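# Place lidded paper cup upright in bag's cup carrier

## Task

Set the empty paper cup with its lid into the paper bag so that it ends up standing upright inside the cup carrier. The carrier must lie flat on the floor of the bag. The bag must remain on the table, open, not crumpled, standing at full height, with its rim pulled inward no more than a little compared with the start. Pressing hard on the cup's paper side wall fails the task immediately; pressure on the lid does not count.

## Robot and tools

Robot: two arms. left_arm carries a five-finger left hand and sits on the +y side. right_arm carries a right hand. Calibrated bases: left_arm at (-0.008, +0.362, 0) m, right_arm at (-0.046, -0.517, 0) m, both facing almost straight along the axes.

Scene frame: the origin is at table-top height, halfway between the nominal bases. +x points out over the table, +z points up, and +y points toward the left arm. Printed positions, orientations (quat_wxyz), velocities and absolute targets all use this frame. Offsets do not: they use the current Hand target's own axes.

Hand point: a spot 0.05 m in front of the palm, level with the index finger, 0.15 m from the wrist flange. Its +z runs along the straight fingers, +y comes out of the palm, and +x runs across the palm away from the thumb. On the left hand, +x points toward the thumb instead. Straight fingertips reach about 0.06-0.07 m past the point. A wrist bracket on the little-finger side can catch things. With the palm down, the wrist may hang up to 0.11 m below the point.

The 28-number row: every number lies in [-1, 1]. Both arms are always included, even if only one moves. The first 14 numbers are for left_arm and the next 14 for right_arm. Each arm's 14 are:
- dx, dy, dz, rx, ry, rz. These are an offset from that arm's Hand target as it was when the action or move began, along that target's axes. 1.0 equals 0.6 m or 180 degrees. rx, ry, rz form a single rotation vector. Every row in an action or move list counts from the same starting Hand target, not from the row before it. Six zeros re-request the current Hand target.
- little, ring, middle, index, thumb_bend, thumb_turn. These are absolute motor targets: -1 is open or straight, +1 is closed or curled. For thumb_turn, -1 is beside the palm and +1 is across in front of it.
- force_limit. A closing motor stops at this fingertip load, scaled linearly from about 0 N at -1 to 10 N at +1 (15 N for the two thumb motors).
- speed. From nearly 0 at -1 up to full speed at +0.48 and above.
There is no value meaning "leave as is". To keep a hand unchanged, resend its last executed eight numbers. If nothing has been sent to that hand yet, send its hand_measured six values plus hand_force_limit and hand_speed.

Tools:
- execute_actions(actions, cameras). actions is a list of actions. Each action is a table of 1 to 15 rows, one row per 1/30 s step. If an action has fewer than 15 rows, its last row is held for the remaining steps. An empty list returns a state report with images.
- move(target, speed, blend, stop_force, zero, blocking, cameras). target is one row, or a list of up to 15 rows, with every offset counted from the same starting Hand targets. The hand point follows a straight path. speed is in m/s, from 0.002 to 3.6, default 0.25; turns are capped at twice that in rad/s. Give one speed value, or one per target. blend is a corner radius in m; 0 stops at each corner. stop_force is in N, from 3 to 120, one value for both arms. It ends an arm's path when the wrist sensor feels that much push against the motion. Do not use it to back away from a contact, or while the hand rotates. zero (default true) re-zeroes before the move. blocking=false returns after about 0.5 s and cannot be combined with stop_force. The result adds a "move:" line with the outcome (done, off_target, moving, held, fault) and any limits (paced, held). Paths ignore obstacles and the other arm. Keep paths away from an arm's own base.
- wait(seconds, cameras): 0 to 10 s, holding the last commands.
- stop(cameras): brakes a running move.
- zoom_image(camera, region): region is [x0, y0, x1, y1] in image pixels, at most 504 by 504. It only works on a camera in the newest images.
- show_instructions(): shows the reference images.
- zero_wrist_force(arm): arm is "left_arm" or "right_arm".
- finished_scene(scene): 1 or 2; this cannot be undone. Scene 1 is practice.
Cameras: cam_head_left, cam_head_right, cam_high, cam_low (896x504), cam_left_wrist, cam_right_wrist (616x616 fisheye). Use ["all"] for all of them and [] for none.

Results: end_effector_position (m), quat, and velocities in the scene frame. "Hand target" is the last commanded pose, and the next offsets count from it. The hand often stops short of it; to close the gap, send the missing distance as an offset. hand_measured, hand_stopped_by (moving, target, force, stalled, fault) and hand_load_n (N, positive when the finger is pushed open) each list six values in motor order. Wrist force and torque are given in the flange's axes. Joint torques include the arm's own weight. A MOTOR HOT line warns of heating.

Gripping: with the thumb turned in, the hand can close on objects about 0.035-0.065 m thick. For a gentle grip, close at speed -0.94 or lower with a low force_limit. This matters because squeezing the cup's paper wall fails the task; gripping near or on the lid is safer. To squeeze harder, raise force_limit and also send a more-closed target. To loosen, send a target more open than hand_measured.

Avoid:
- Driving an arm past a firm contact. The arms are stiff, and about 150 N or a joint-torque limit triggers a 10 s fault stop.
- Arm-to-arm contact.
- Fast hits and slams.
- Dropping the cup or releasing it while it moves.
- Knocking anything off the table.
- Crushing or toppling the bag, or pulling its rim inward.
Orientation commands are clipped to 32 degrees from the measured orientation at each step. Time spent thinking also counts as scene time.

Each tool is called as name([rows], argument=value, ...), one row to a line, values as JSON.

Reference images:

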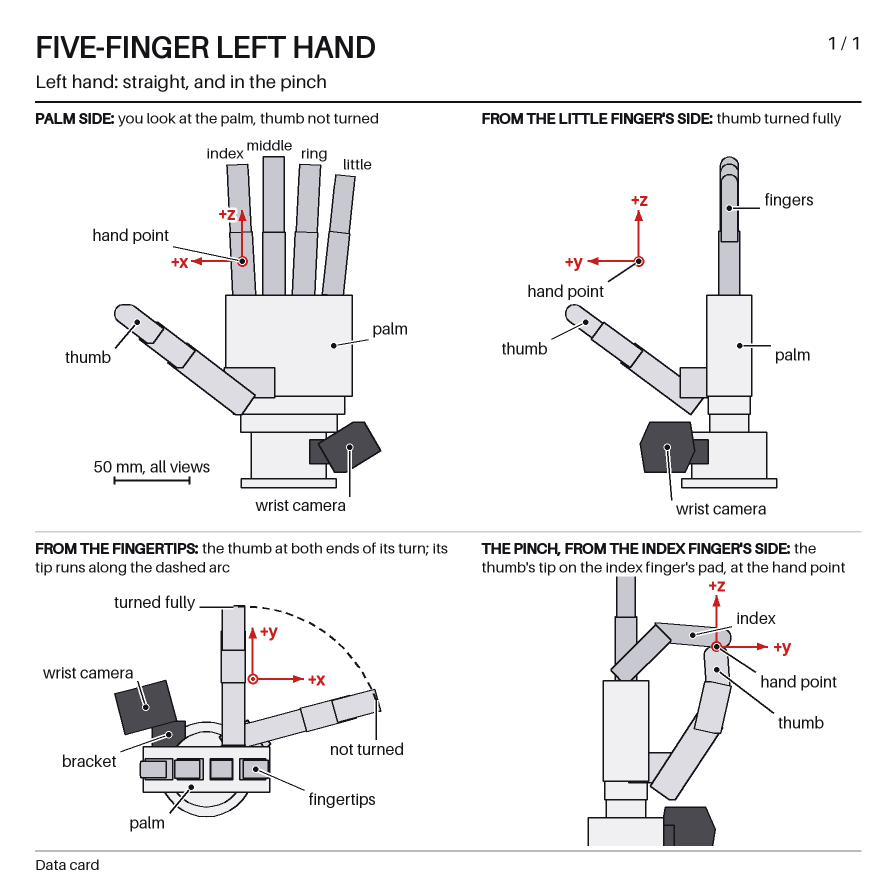

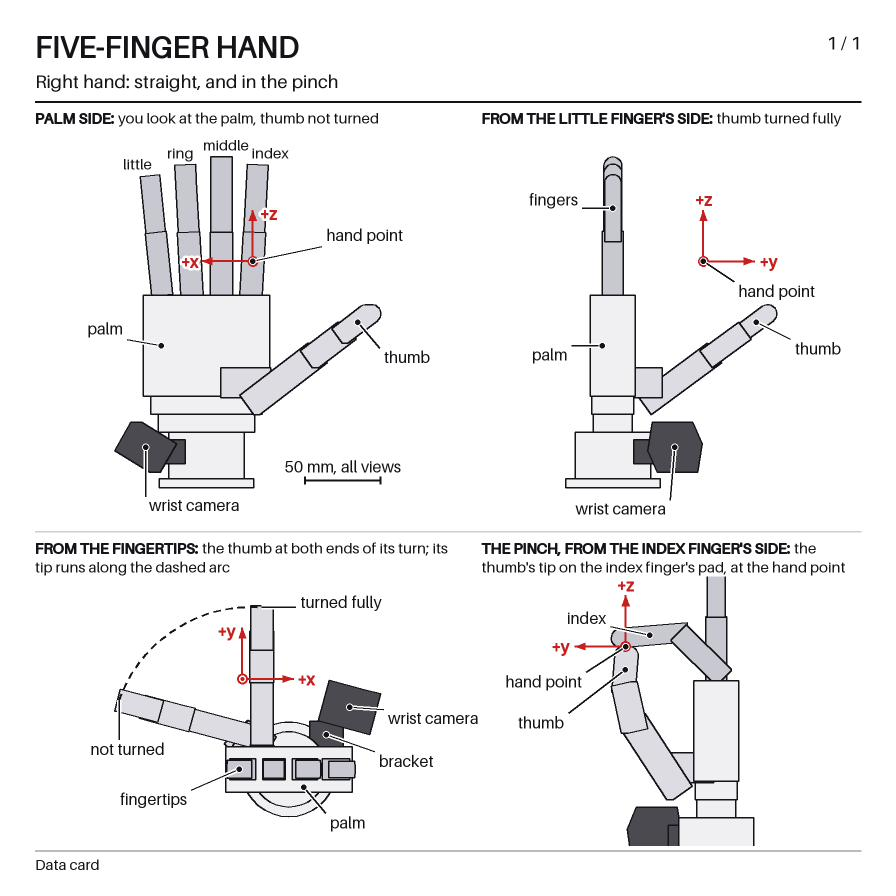

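## Session

execute_actions(actions=[])

Scene clock: 0.00 s.
left_arm: end_effector_position=(+0.4517, +0.2648, +0.2009) hand_measured=(-1.000, -1.000, -1.000, -1.000, -1.000, -1.000) hand_load_n=(+0.0, +0.0, +0.0, +0.0, +0.0, +0.0) hand_stopped_by=(target, target, target, target, target, target) hand_force_limit=0.00 hand_speed=-0.80 end_effector_quat_wxyz=(-0.290, +0.787, -0.139, +0.526) | right_arm: end_effector_position=(-0.0229, +0.0058, +0.2883) hand_measured=(-1.000, -1.000, -1.000, -1.000, -1.000, -1.000) hand_load_n=(+0.0, +0.0, +0.0, +0.0, +0.0, +0.0) hand_stopped_by=(target, target, target, target, target, target) hand_force_limit=0.00 hand_speed=-0.80 end_effector_quat_wxyz=(+0.719, -0.532, +0.365, -0.259)
Joint positions: left_arm=[3.255 -1.307 -2.35 3.367 -1.784 2.188] | right_arm=[1.651 -1.625 2.148 -0.837 2.568 -3.153]
Joint velocities: within noise
Joint torques (N m): no reading
Wrist force (N): no reading
Wrist torque (N m): no reading
Wrist force, peak (N): no reading
Hand target: left_arm +0.4517, +0.2648, +0.2009; -0.290, +0.787, -0.139, +0.526 | right_arm -0.0229, +0.0058, +0.2883; +0.719, -0.532, +0.365, -0.259
camera_calibration:
cam_left_wrist: T_world_to_cam=[[0.0117464, 0.610515, 0.791918, -0.324455], [-0.025079, -0.791543, 0.610598, 0.111938], [0.999616, -0.0270328, 0.00601335, -0.332551], [0, 0, 0, 1]] pos_world=[0.339042, 0.277699, 0.190592]
cam_right_wrist: T_world_to_cam=[[0.183298, 0.0992656, -0.978033, 0.290306], [-0.862337, 0.493909, -0.111486, 0.0207915], [0.471992, 0.863829, 0.176133, 0.0687859], [0, 0, 0, 1]] pos_world=[-0.0677497, -0.0985058, 0.274131]

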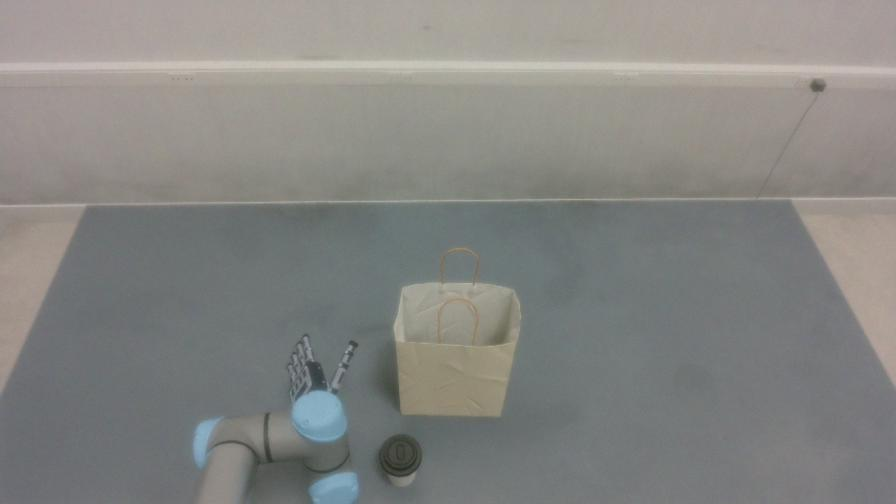

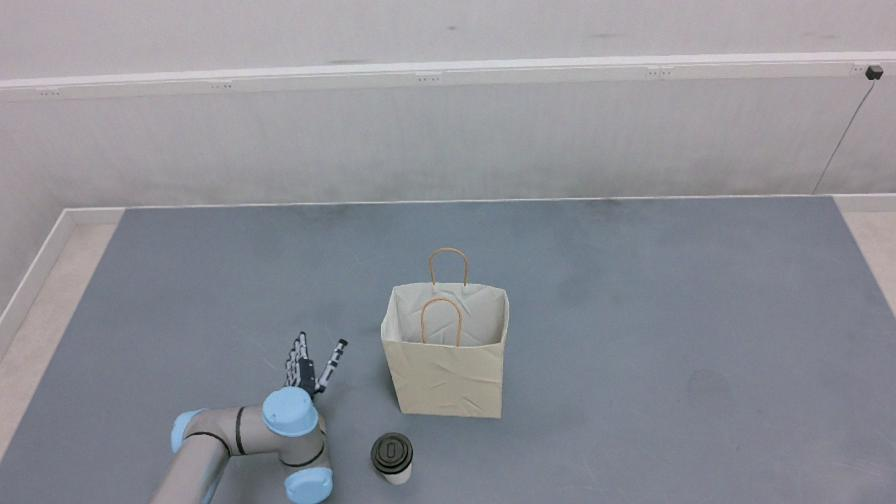

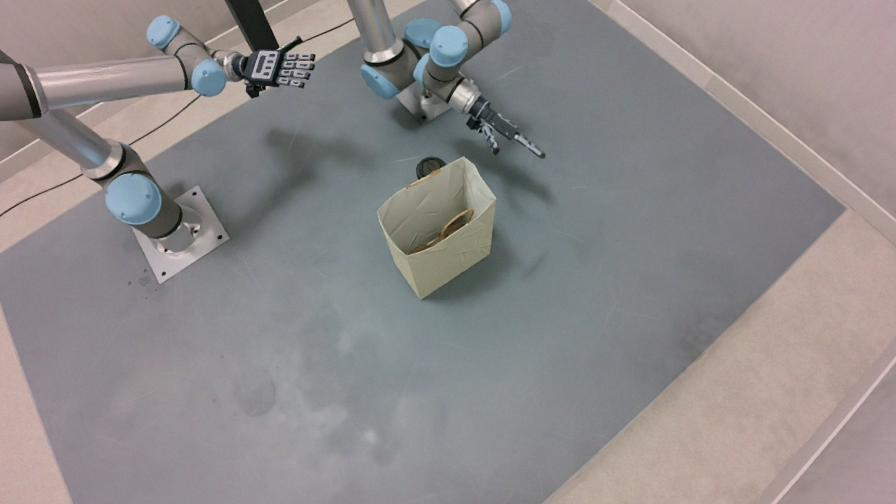

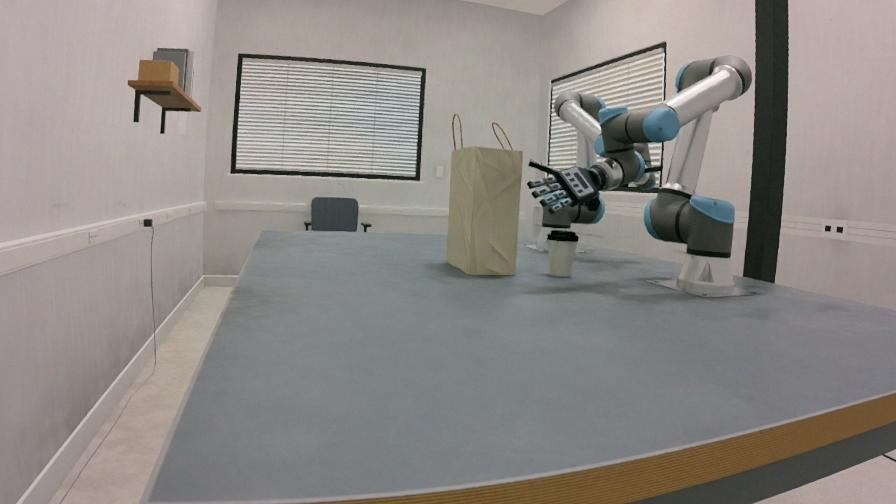

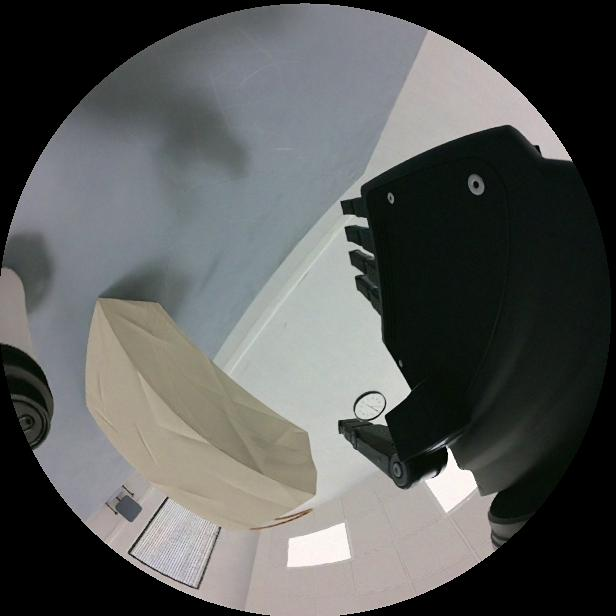

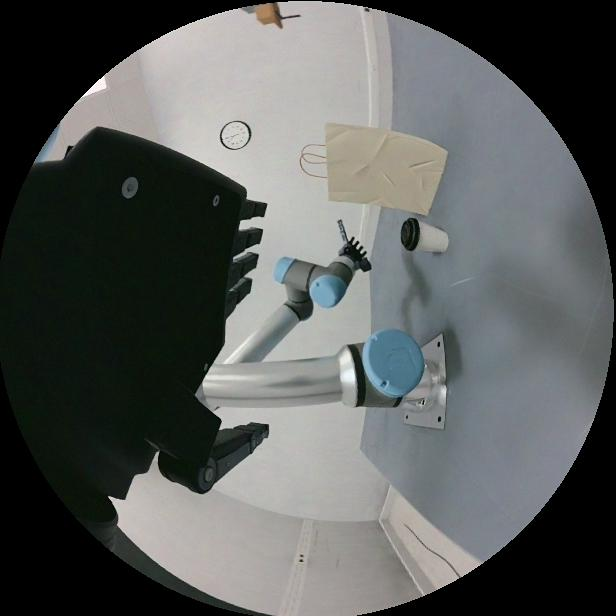

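zoom_image(camera="cam_high", region=[350, 130, 520, 310])

zoom_image(camera="cam_head_left", region=[360, 240, 560, 500])

zoom_image(camera="cam_head_right", region=[350, 240, 550, 500])

zoom_image(camera="cam_low", region=[430, 100, 620, 290])

Scaled by 2.800 from the camera's 896x504 image, which has a finer 1280x720 frame.

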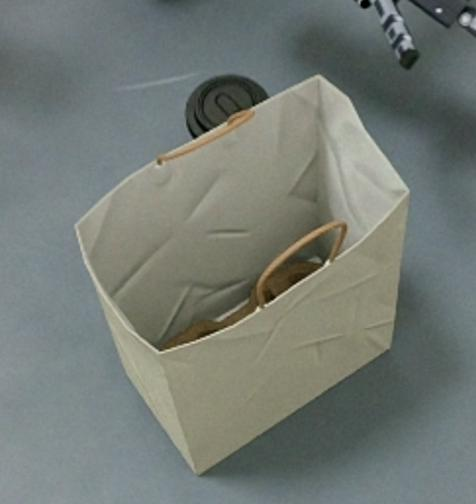

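Scaled by 1.938 from the camera's 896x504 image, which has a finer 1280x720 frame.

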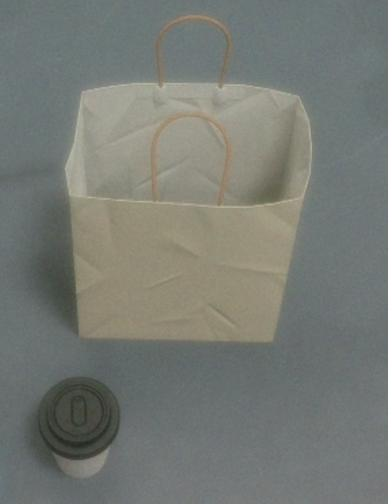

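Scaled by 1.938 from the camera's 896x504 image, which has a finer 1280x720 frame.

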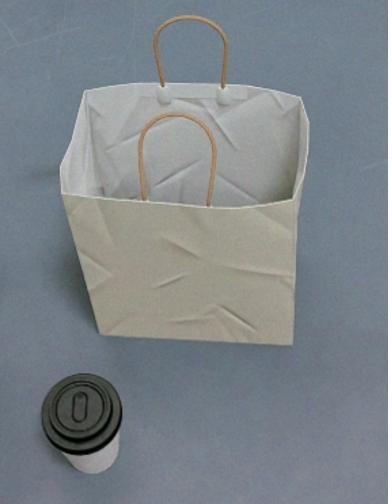

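Scaled by 2.653 from the camera's 896x504 image, which has a finer 1280x720 frame.

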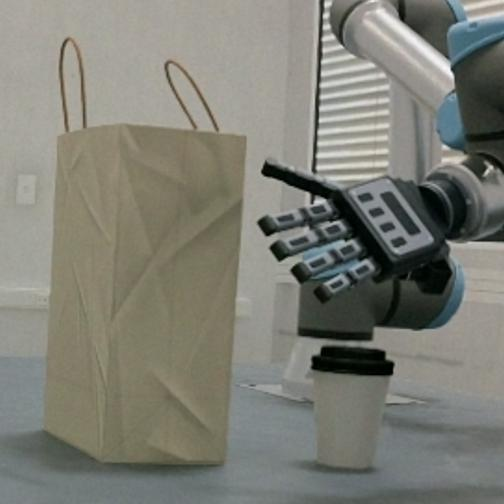

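move([
  [0.2217,-0.3047,-0.0555,-0.5444,0.2566,-0.0624,-1,-1,-1,-1,-1,-1,0,-0.8, 0,0,0,0,0,0,-1,-1,-1,-1,-1,-1,0,-0.8],
  [0.4287,0.075,-0.1845,-0.5444,0.2566,-0.0624,-1,-1,-1,-1,-1,-1,0,-0.8, 0,0,0,0,0,0,-1,-1,-1,-1,-1,-1,0,-0.8],
], speed=[0.35,0.15], blend=[0.01,0], cameras=["all"])

zoom_image(camera="cam_high", region=[350, 100, 550, 310])

zoom_image(camera="cam_low", region=[430, 80, 620, 290])

zoom_image(camera="cam_left_wrist", region=[100, 100, 500, 500])

Scene clock: 24.47 s.
left_arm: end_effector_position=(+0.4600, +0.0598, +0.3967) hand_measured=(-1.000, -1.000, -1.000, -1.000, -1.000, -1.000) hand_load_n=(+0.0, +0.0, +0.0, +0.0, +0.0, +0.0) hand_stopped_by=(target, target, target, target, target, target) hand_force_limit=0.00 hand_speed=-0.80 end_effector_quat_wxyz=(+0.500, +0.501, -0.500, +0.500) | right_arm: end_effector_position=(-0.0229, +0.0058, +0.2883) hand_measured=(-1.000, -1.000, -1.000, -1.000, -1.000, -1.000) hand_load_n=(+0.0, +0.0, +0.0, +0.0, +0.0, +0.0) hand_stopped_by=(target, target, target, target, target, target) hand_force_limit=0.00 hand_speed=-0.80 end_effector_quat_wxyz=(+0.719, -0.532, +0.365, -0.259)
Joint positions: left_arm=[3.304 -2.117 -1.748 0.729 -0.156 4.705] | right_arm=[1.651 -1.625 2.148 -0.837 2.568 -3.153]
Joint torques (N m): left_arm=[-6.54 27.36 24.7 1.47 1.8 -1.59] | right_arm=[-1.08 -16.34 -18.58 -1.83 -0.37 0.12]
Wrist force (N): left_arm=[0.9 -0.4 0.0] | right_arm=[0.0 -0.1 -0.1]
Wrist torque (N m): left_arm=[-0.08 -0.23 0.26] | right_arm=[-0.01 0.00 -0.01]
Wrist force, peak (N): left_arm=[1.0 -1.0 -1.1] | right_arm=[0.1 0.5 0.2]
Hand target: left_arm +0.4600, +0.0597, +0.3967; +0.500, +0.501, -0.500, +0.500 | right_arm -0.0229, +0.0058, +0.2883; +0.719, -0.532, +0.365, -0.259
Off the commanded pose: left_arm 0.000 m, 0 deg | right_arm 0.000 m, 0 deg.
move: done
camera_calibration:
cam_left_wrist: T_world_to_cam=[[0.961237, 0.0203924, 0.274968, -0.55088], [-0.255844, 0.437769, 0.861918, -0.236671], [-0.102796, -0.898856, 0.426017, 0.0451019], [0, 0, 0, 1]] pos_world=[0.473612, 0.155381, 0.336251]
cam_right_wrist: T_world_to_cam=[[0.183298, 0.0992656, -0.978033, 0.290306], [-0.862337, 0.493909, -0.111486, 0.0207915], [0.471992, 0.863829, 0.176133, 0.0687859], [0, 0, 0, 1]] pos_world=[-0.0677497, -0.0985058, 0.274131]

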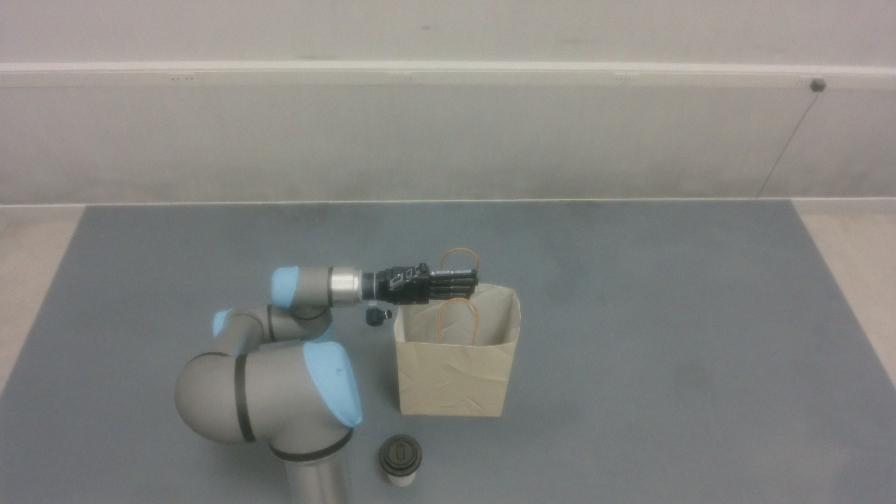

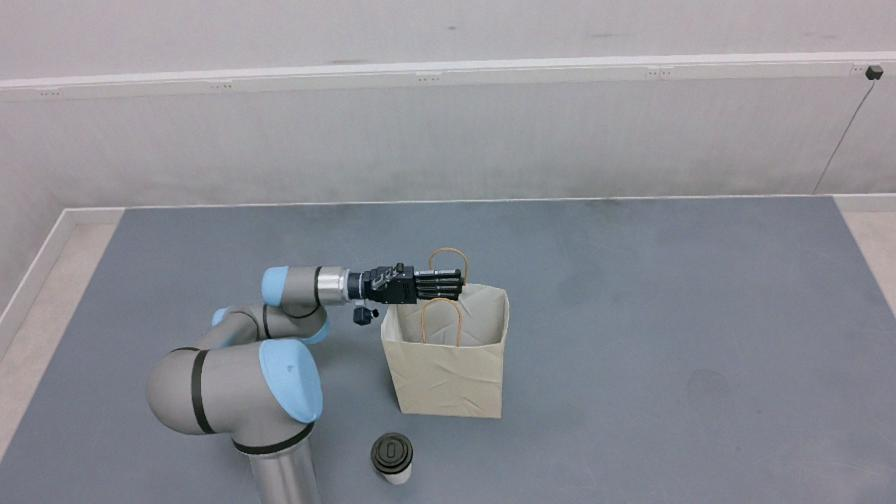

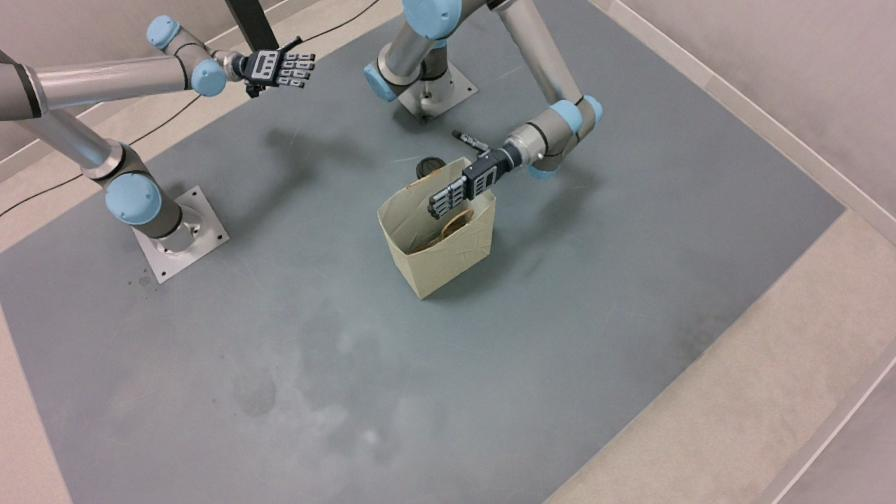

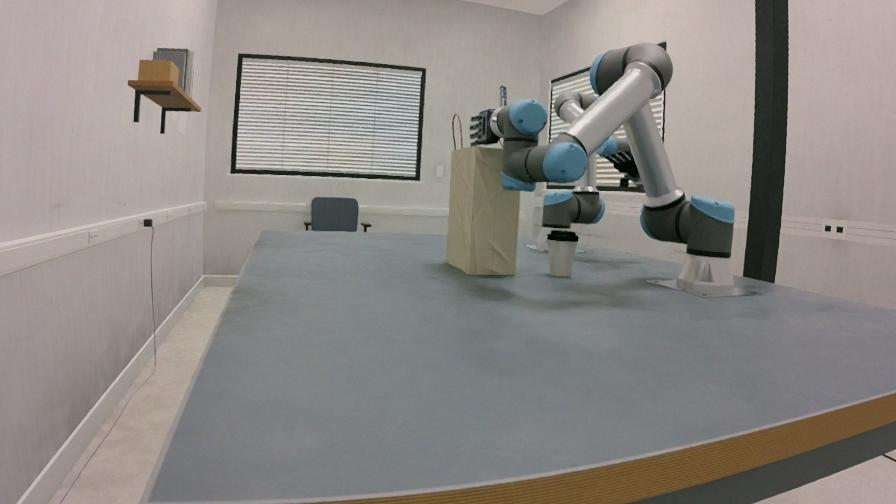

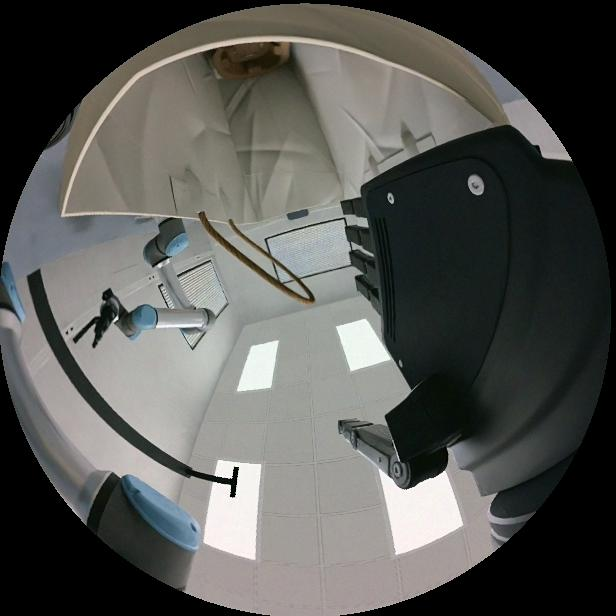

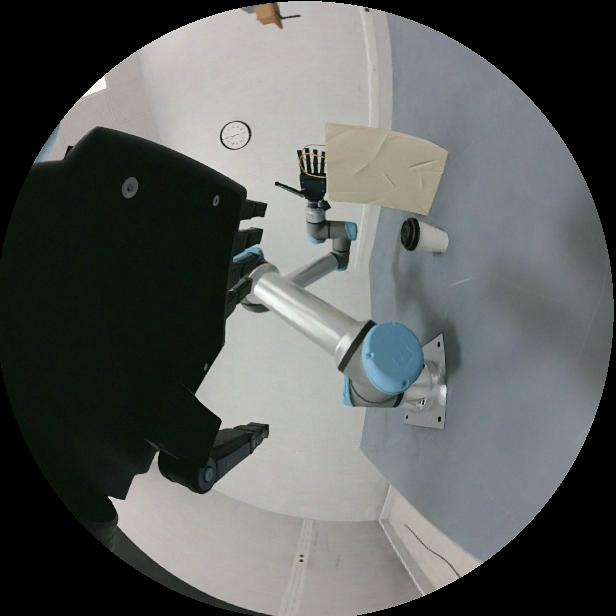

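Scaled by 2.400 from the camera's 896x504 image, which has a finer 1280x720 frame.

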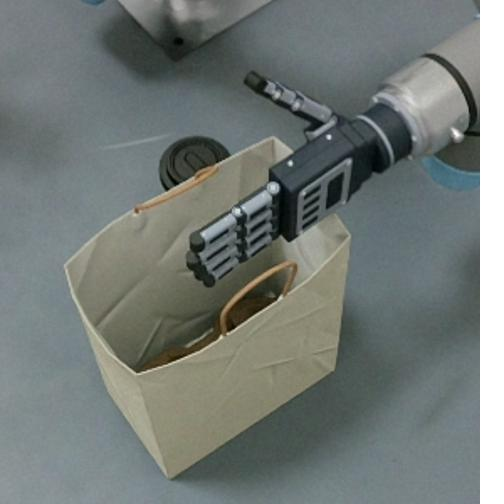

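Scaled by 2.400 from the camera's 896x504 image, which has a finer 1280x720 frame.

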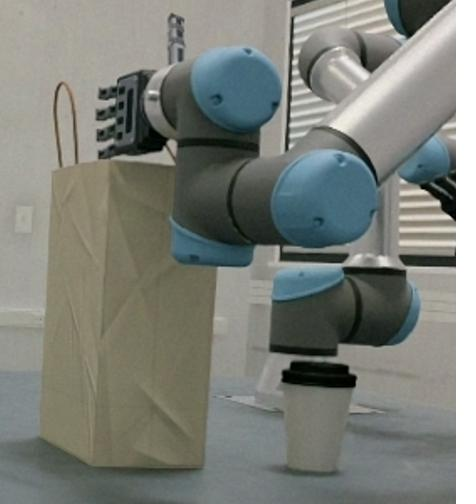

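Scaled by 1.260 from the camera's 616x616 image, which has a finer 880x880 frame.

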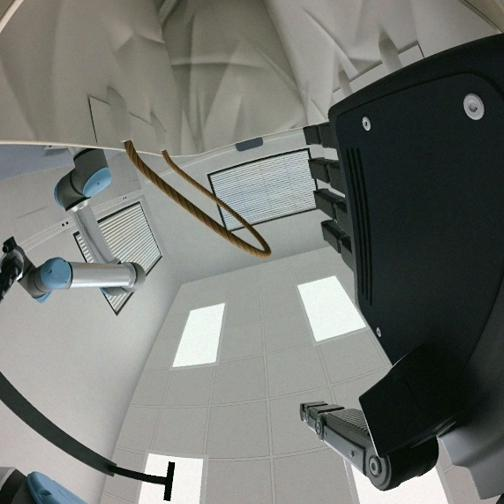

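execute_actions(actions=[])

Scene clock: 28.87 s.
left_arm: end_effector_position=(+0.4600, +0.0597, +0.3967) hand_measured=(-1.000, -1.000, -1.000, -1.000, -1.000, -1.000) hand_load_n=(+0.0, +0.0, +0.0, +0.0, +0.0, +0.0) hand_stopped_by=(target, target, target, target, target, target) hand_force_limit=0.00 hand_speed=-0.80 end_effector_quat_wxyz=(+0.500, +0.501, -0.500, +0.500) | right_arm: end_effector_position=(-0.0229, +0.0058, +0.2883) hand_measured=(-1.000, -1.000, -1.000, -1.000, -1.000, -1.000) hand_load_n=(+0.0, +0.0, +0.0, +0.0, +0.0, +0.0) hand_stopped_by=(target, target, target, target, target, target) hand_force_limit=0.00 hand_speed=-0.80 end_effector_quat_wxyz=(+0.719, -0.532, +0.365, -0.259)
Joint positions: left_arm=[3.304 -2.117 -1.747 0.73 -0.156 4.705] | right_arm=[1.651 -1.625 2.148 -0.837 2.568 -3.153]
Joint velocities: within noise
Joint torques (N m): left_arm=[-6.7 26.97 24.4 1.39 1.73 -1.78] | right_arm=[-0.89 -15.97 -19.05 -1.94 -0.4 0.06]
Wrist force (N): left_arm=[0.4 -0.8 -0.5] | right_arm=[-0.2 0.3 -0.1]
Wrist torque (N m): left_arm=[-0.11 -0.17 0.24] | right_arm=[0.05 0.03 -0.01]
Wrist force, peak (N): left_arm=[0.8 -0.9 -0.2] | right_arm=[-0.2 0.4 0.0]
Hand target: left_arm +0.4600, +0.0597, +0.3967; +0.500, +0.501, -0.500, +0.500 | right_arm -0.0229, +0.0058, +0.2883; +0.719, -0.532, +0.365, -0.259
Off the commanded pose: left_arm 0.000 m, 0 deg | right_arm 0.000 m, 0 deg.
camera_calibration:
cam_left_wrist: T_world_to_cam=[[0.961237, 0.0203924, 0.274968, -0.550878], [-0.255844, 0.437769, 0.861918, -0.236627], [-0.102796, -0.898856, 0.426017, 0.045012], [0, 0, 0, 1]] pos_world=[0.473612, 0.155281, 0.336251]
cam_right_wrist: T_world_to_cam=[[0.183298, 0.0992656, -0.978033, 0.290306], [-0.862337, 0.493909, -0.111486, 0.0207915], [0.471992, 0.863829, 0.176133, 0.0687859], [0, 0, 0, 1]] pos_world=[-0.0677497, -0.0985058, 0.274131]

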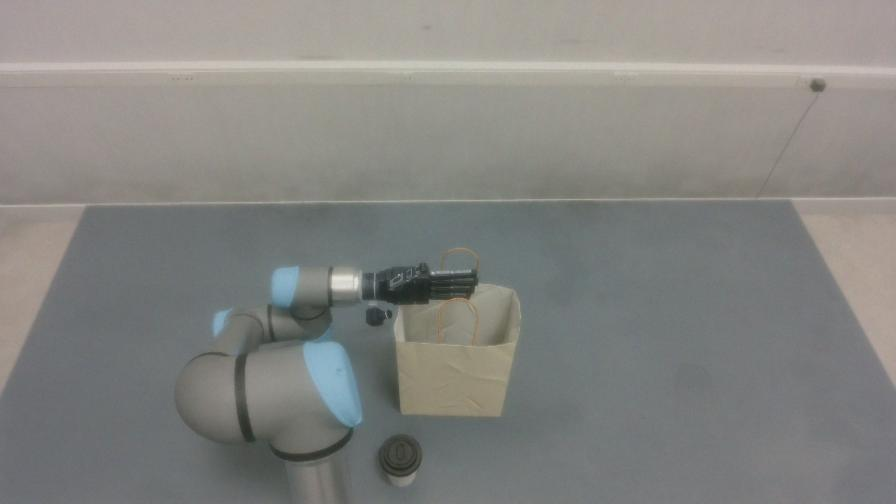

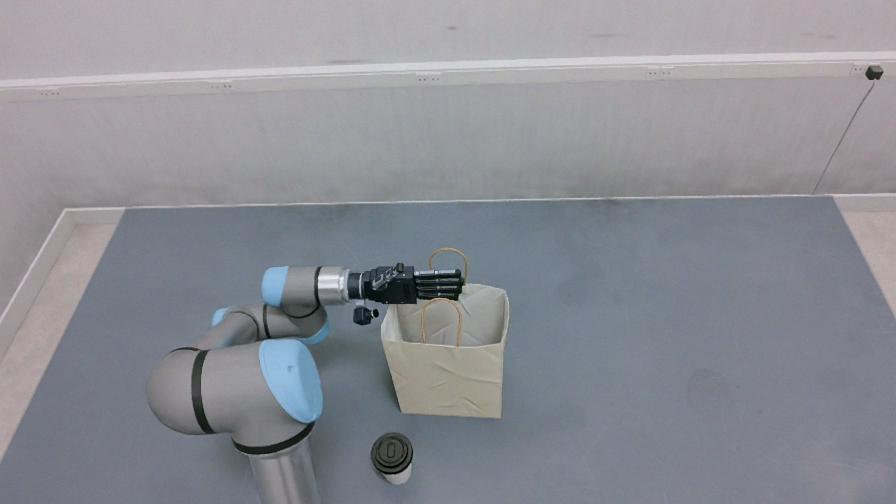

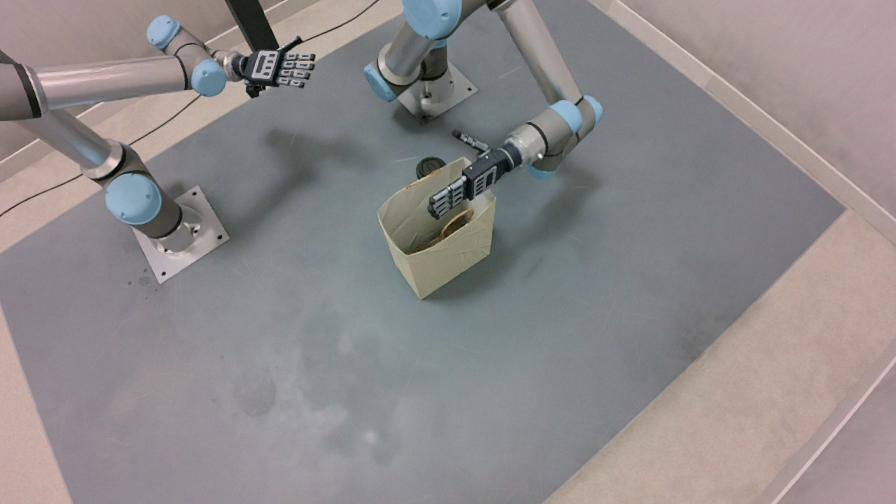

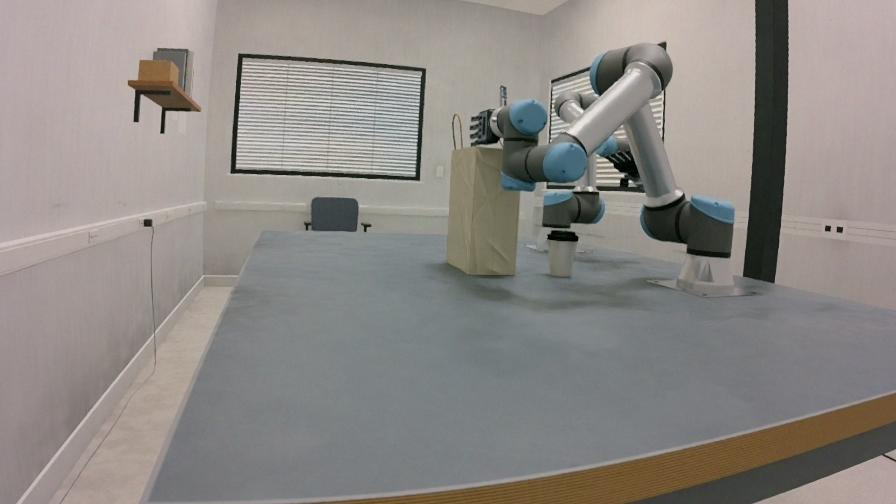

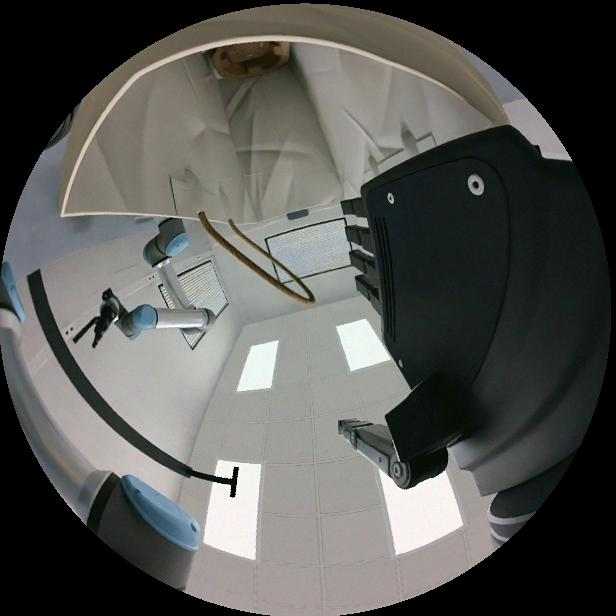

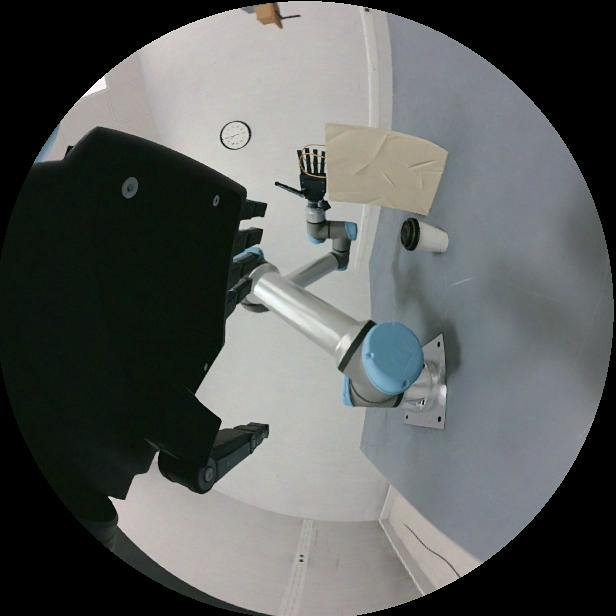

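move([
  [0.0167,0,0,0,0,0,-1,-1,-1,-1,-1,-1,0,-0.8,0,0,0,0,0,0,-1,-1,-1,-1,-1,-1,0,-0.8],
  [0.0167,0.2,0,0,0,0,-1,-1,-1,-1,-1,-1,0,-0.8,0,0,0,0,0,0,-1,-1,-1,-1,-1,-1,0,-0.8],
], speed=0.1, cameras=["cam_head_left","cam_high","cam_left_wrist"])

Scene clock: 32.40 s.
left_arm: end_effector_position=(+0.3401, +0.0597, +0.4068) hand_measured=(-1.000, -1.000, -1.000, -1.000, -1.000, -1.000) hand_load_n=(+0.0, +0.0, +0.0, +0.0, +0.0, -0.5) hand_stopped_by=(target, target, target, target, target, target) hand_force_limit=0.00 hand_speed=-0.80 end_effector_quat_wxyz=(+0.500, +0.501, -0.500, +0.500) | right_arm: end_effector_position=(-0.0229, +0.0058, +0.2883) hand_measured=(-1.000, -1.000, -1.000, -1.000, -1.000, -1.000) hand_load_n=(+0.0, +0.0, +0.0, -0.5, +0.0, -0.5) hand_stopped_by=(target, target, target, target, target, target) hand_force_limit=0.00 hand_speed=-0.80 end_effector_quat_wxyz=(+0.719, -0.532, +0.365, -0.259)
Joint positions: left_arm=[3.351 -1.876 -2.103 0.843 -0.203 4.706] | right_arm=[1.651 -1.625 2.148 -0.837 2.568 -3.153]
Joint torques (N m): left_arm=[7.63 32.29 4.24 1.3 -1.81 2.18] | right_arm=[-0.7 -16.05 -19.07 -1.92 -0.36 -0.05]
Wrist force (N): left_arm=[0.5 -0.7 -0.5] | right_arm=[-0.1 0.1 0.0]
Wrist torque (N m): left_arm=[-0.09 -0.20 0.05] | right_arm=[0.00 0.01 -0.01]
Wrist force, peak (N): left_arm=[1.0 -1.1 -0.1] | right_arm=[-0.4 0.3 0.0]
Hand target: left_arm +0.3400, +0.0597, +0.4068; +0.500, +0.501, -0.500, +0.500 | right_arm -0.0229, +0.0058, +0.2883; +0.719, -0.532, +0.365, -0.259
Off the commanded pose: left_arm 0.000 m, 0 deg | right_arm 0.000 m, 0 deg.
move: done
camera_calibration:
cam_left_wrist: T_world_to_cam=[[0.961237, 0.0203924, 0.274968, -0.438403], [-0.255844, 0.437769, 0.861918, -0.276008], [-0.102796, -0.898856, 0.426017, 0.028384], [0, 0, 0, 1]] pos_world=[0.353712, 0.155281, 0.346351]
Images, in order (width x height): cam_head_left 896x504, cam_high 896x504, cam_left_wrist 616x616.

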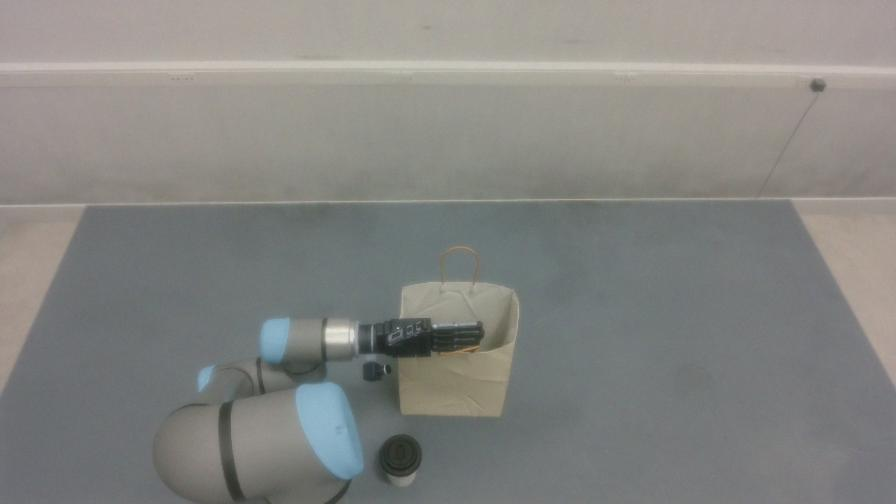

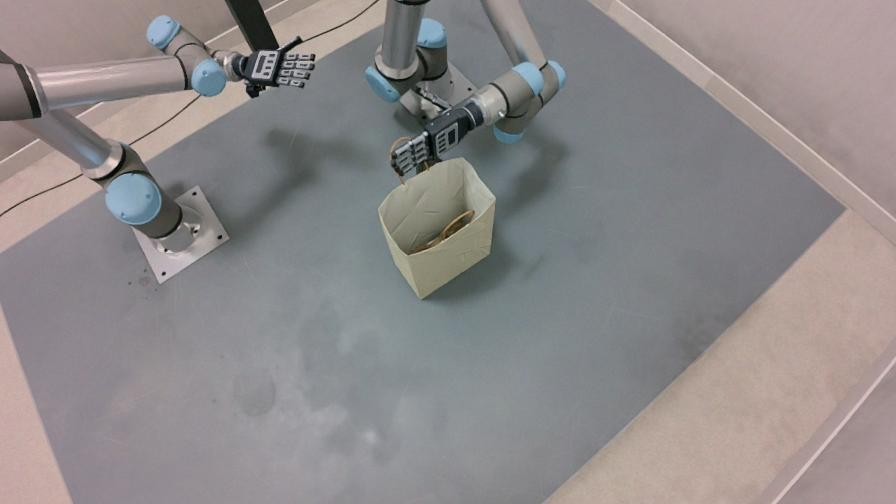

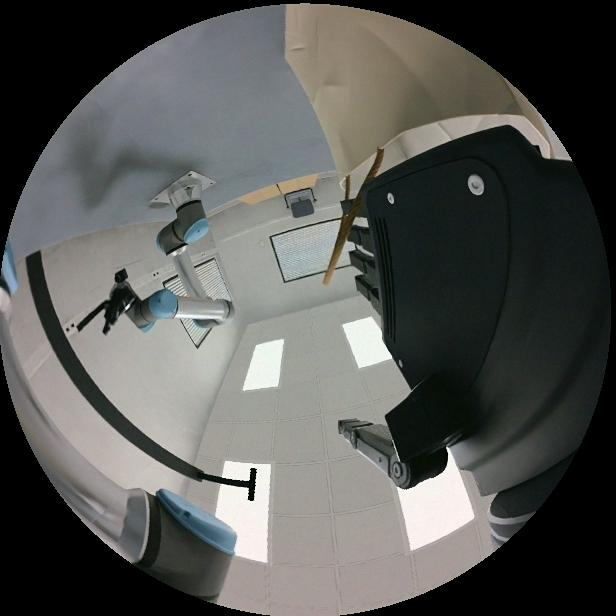

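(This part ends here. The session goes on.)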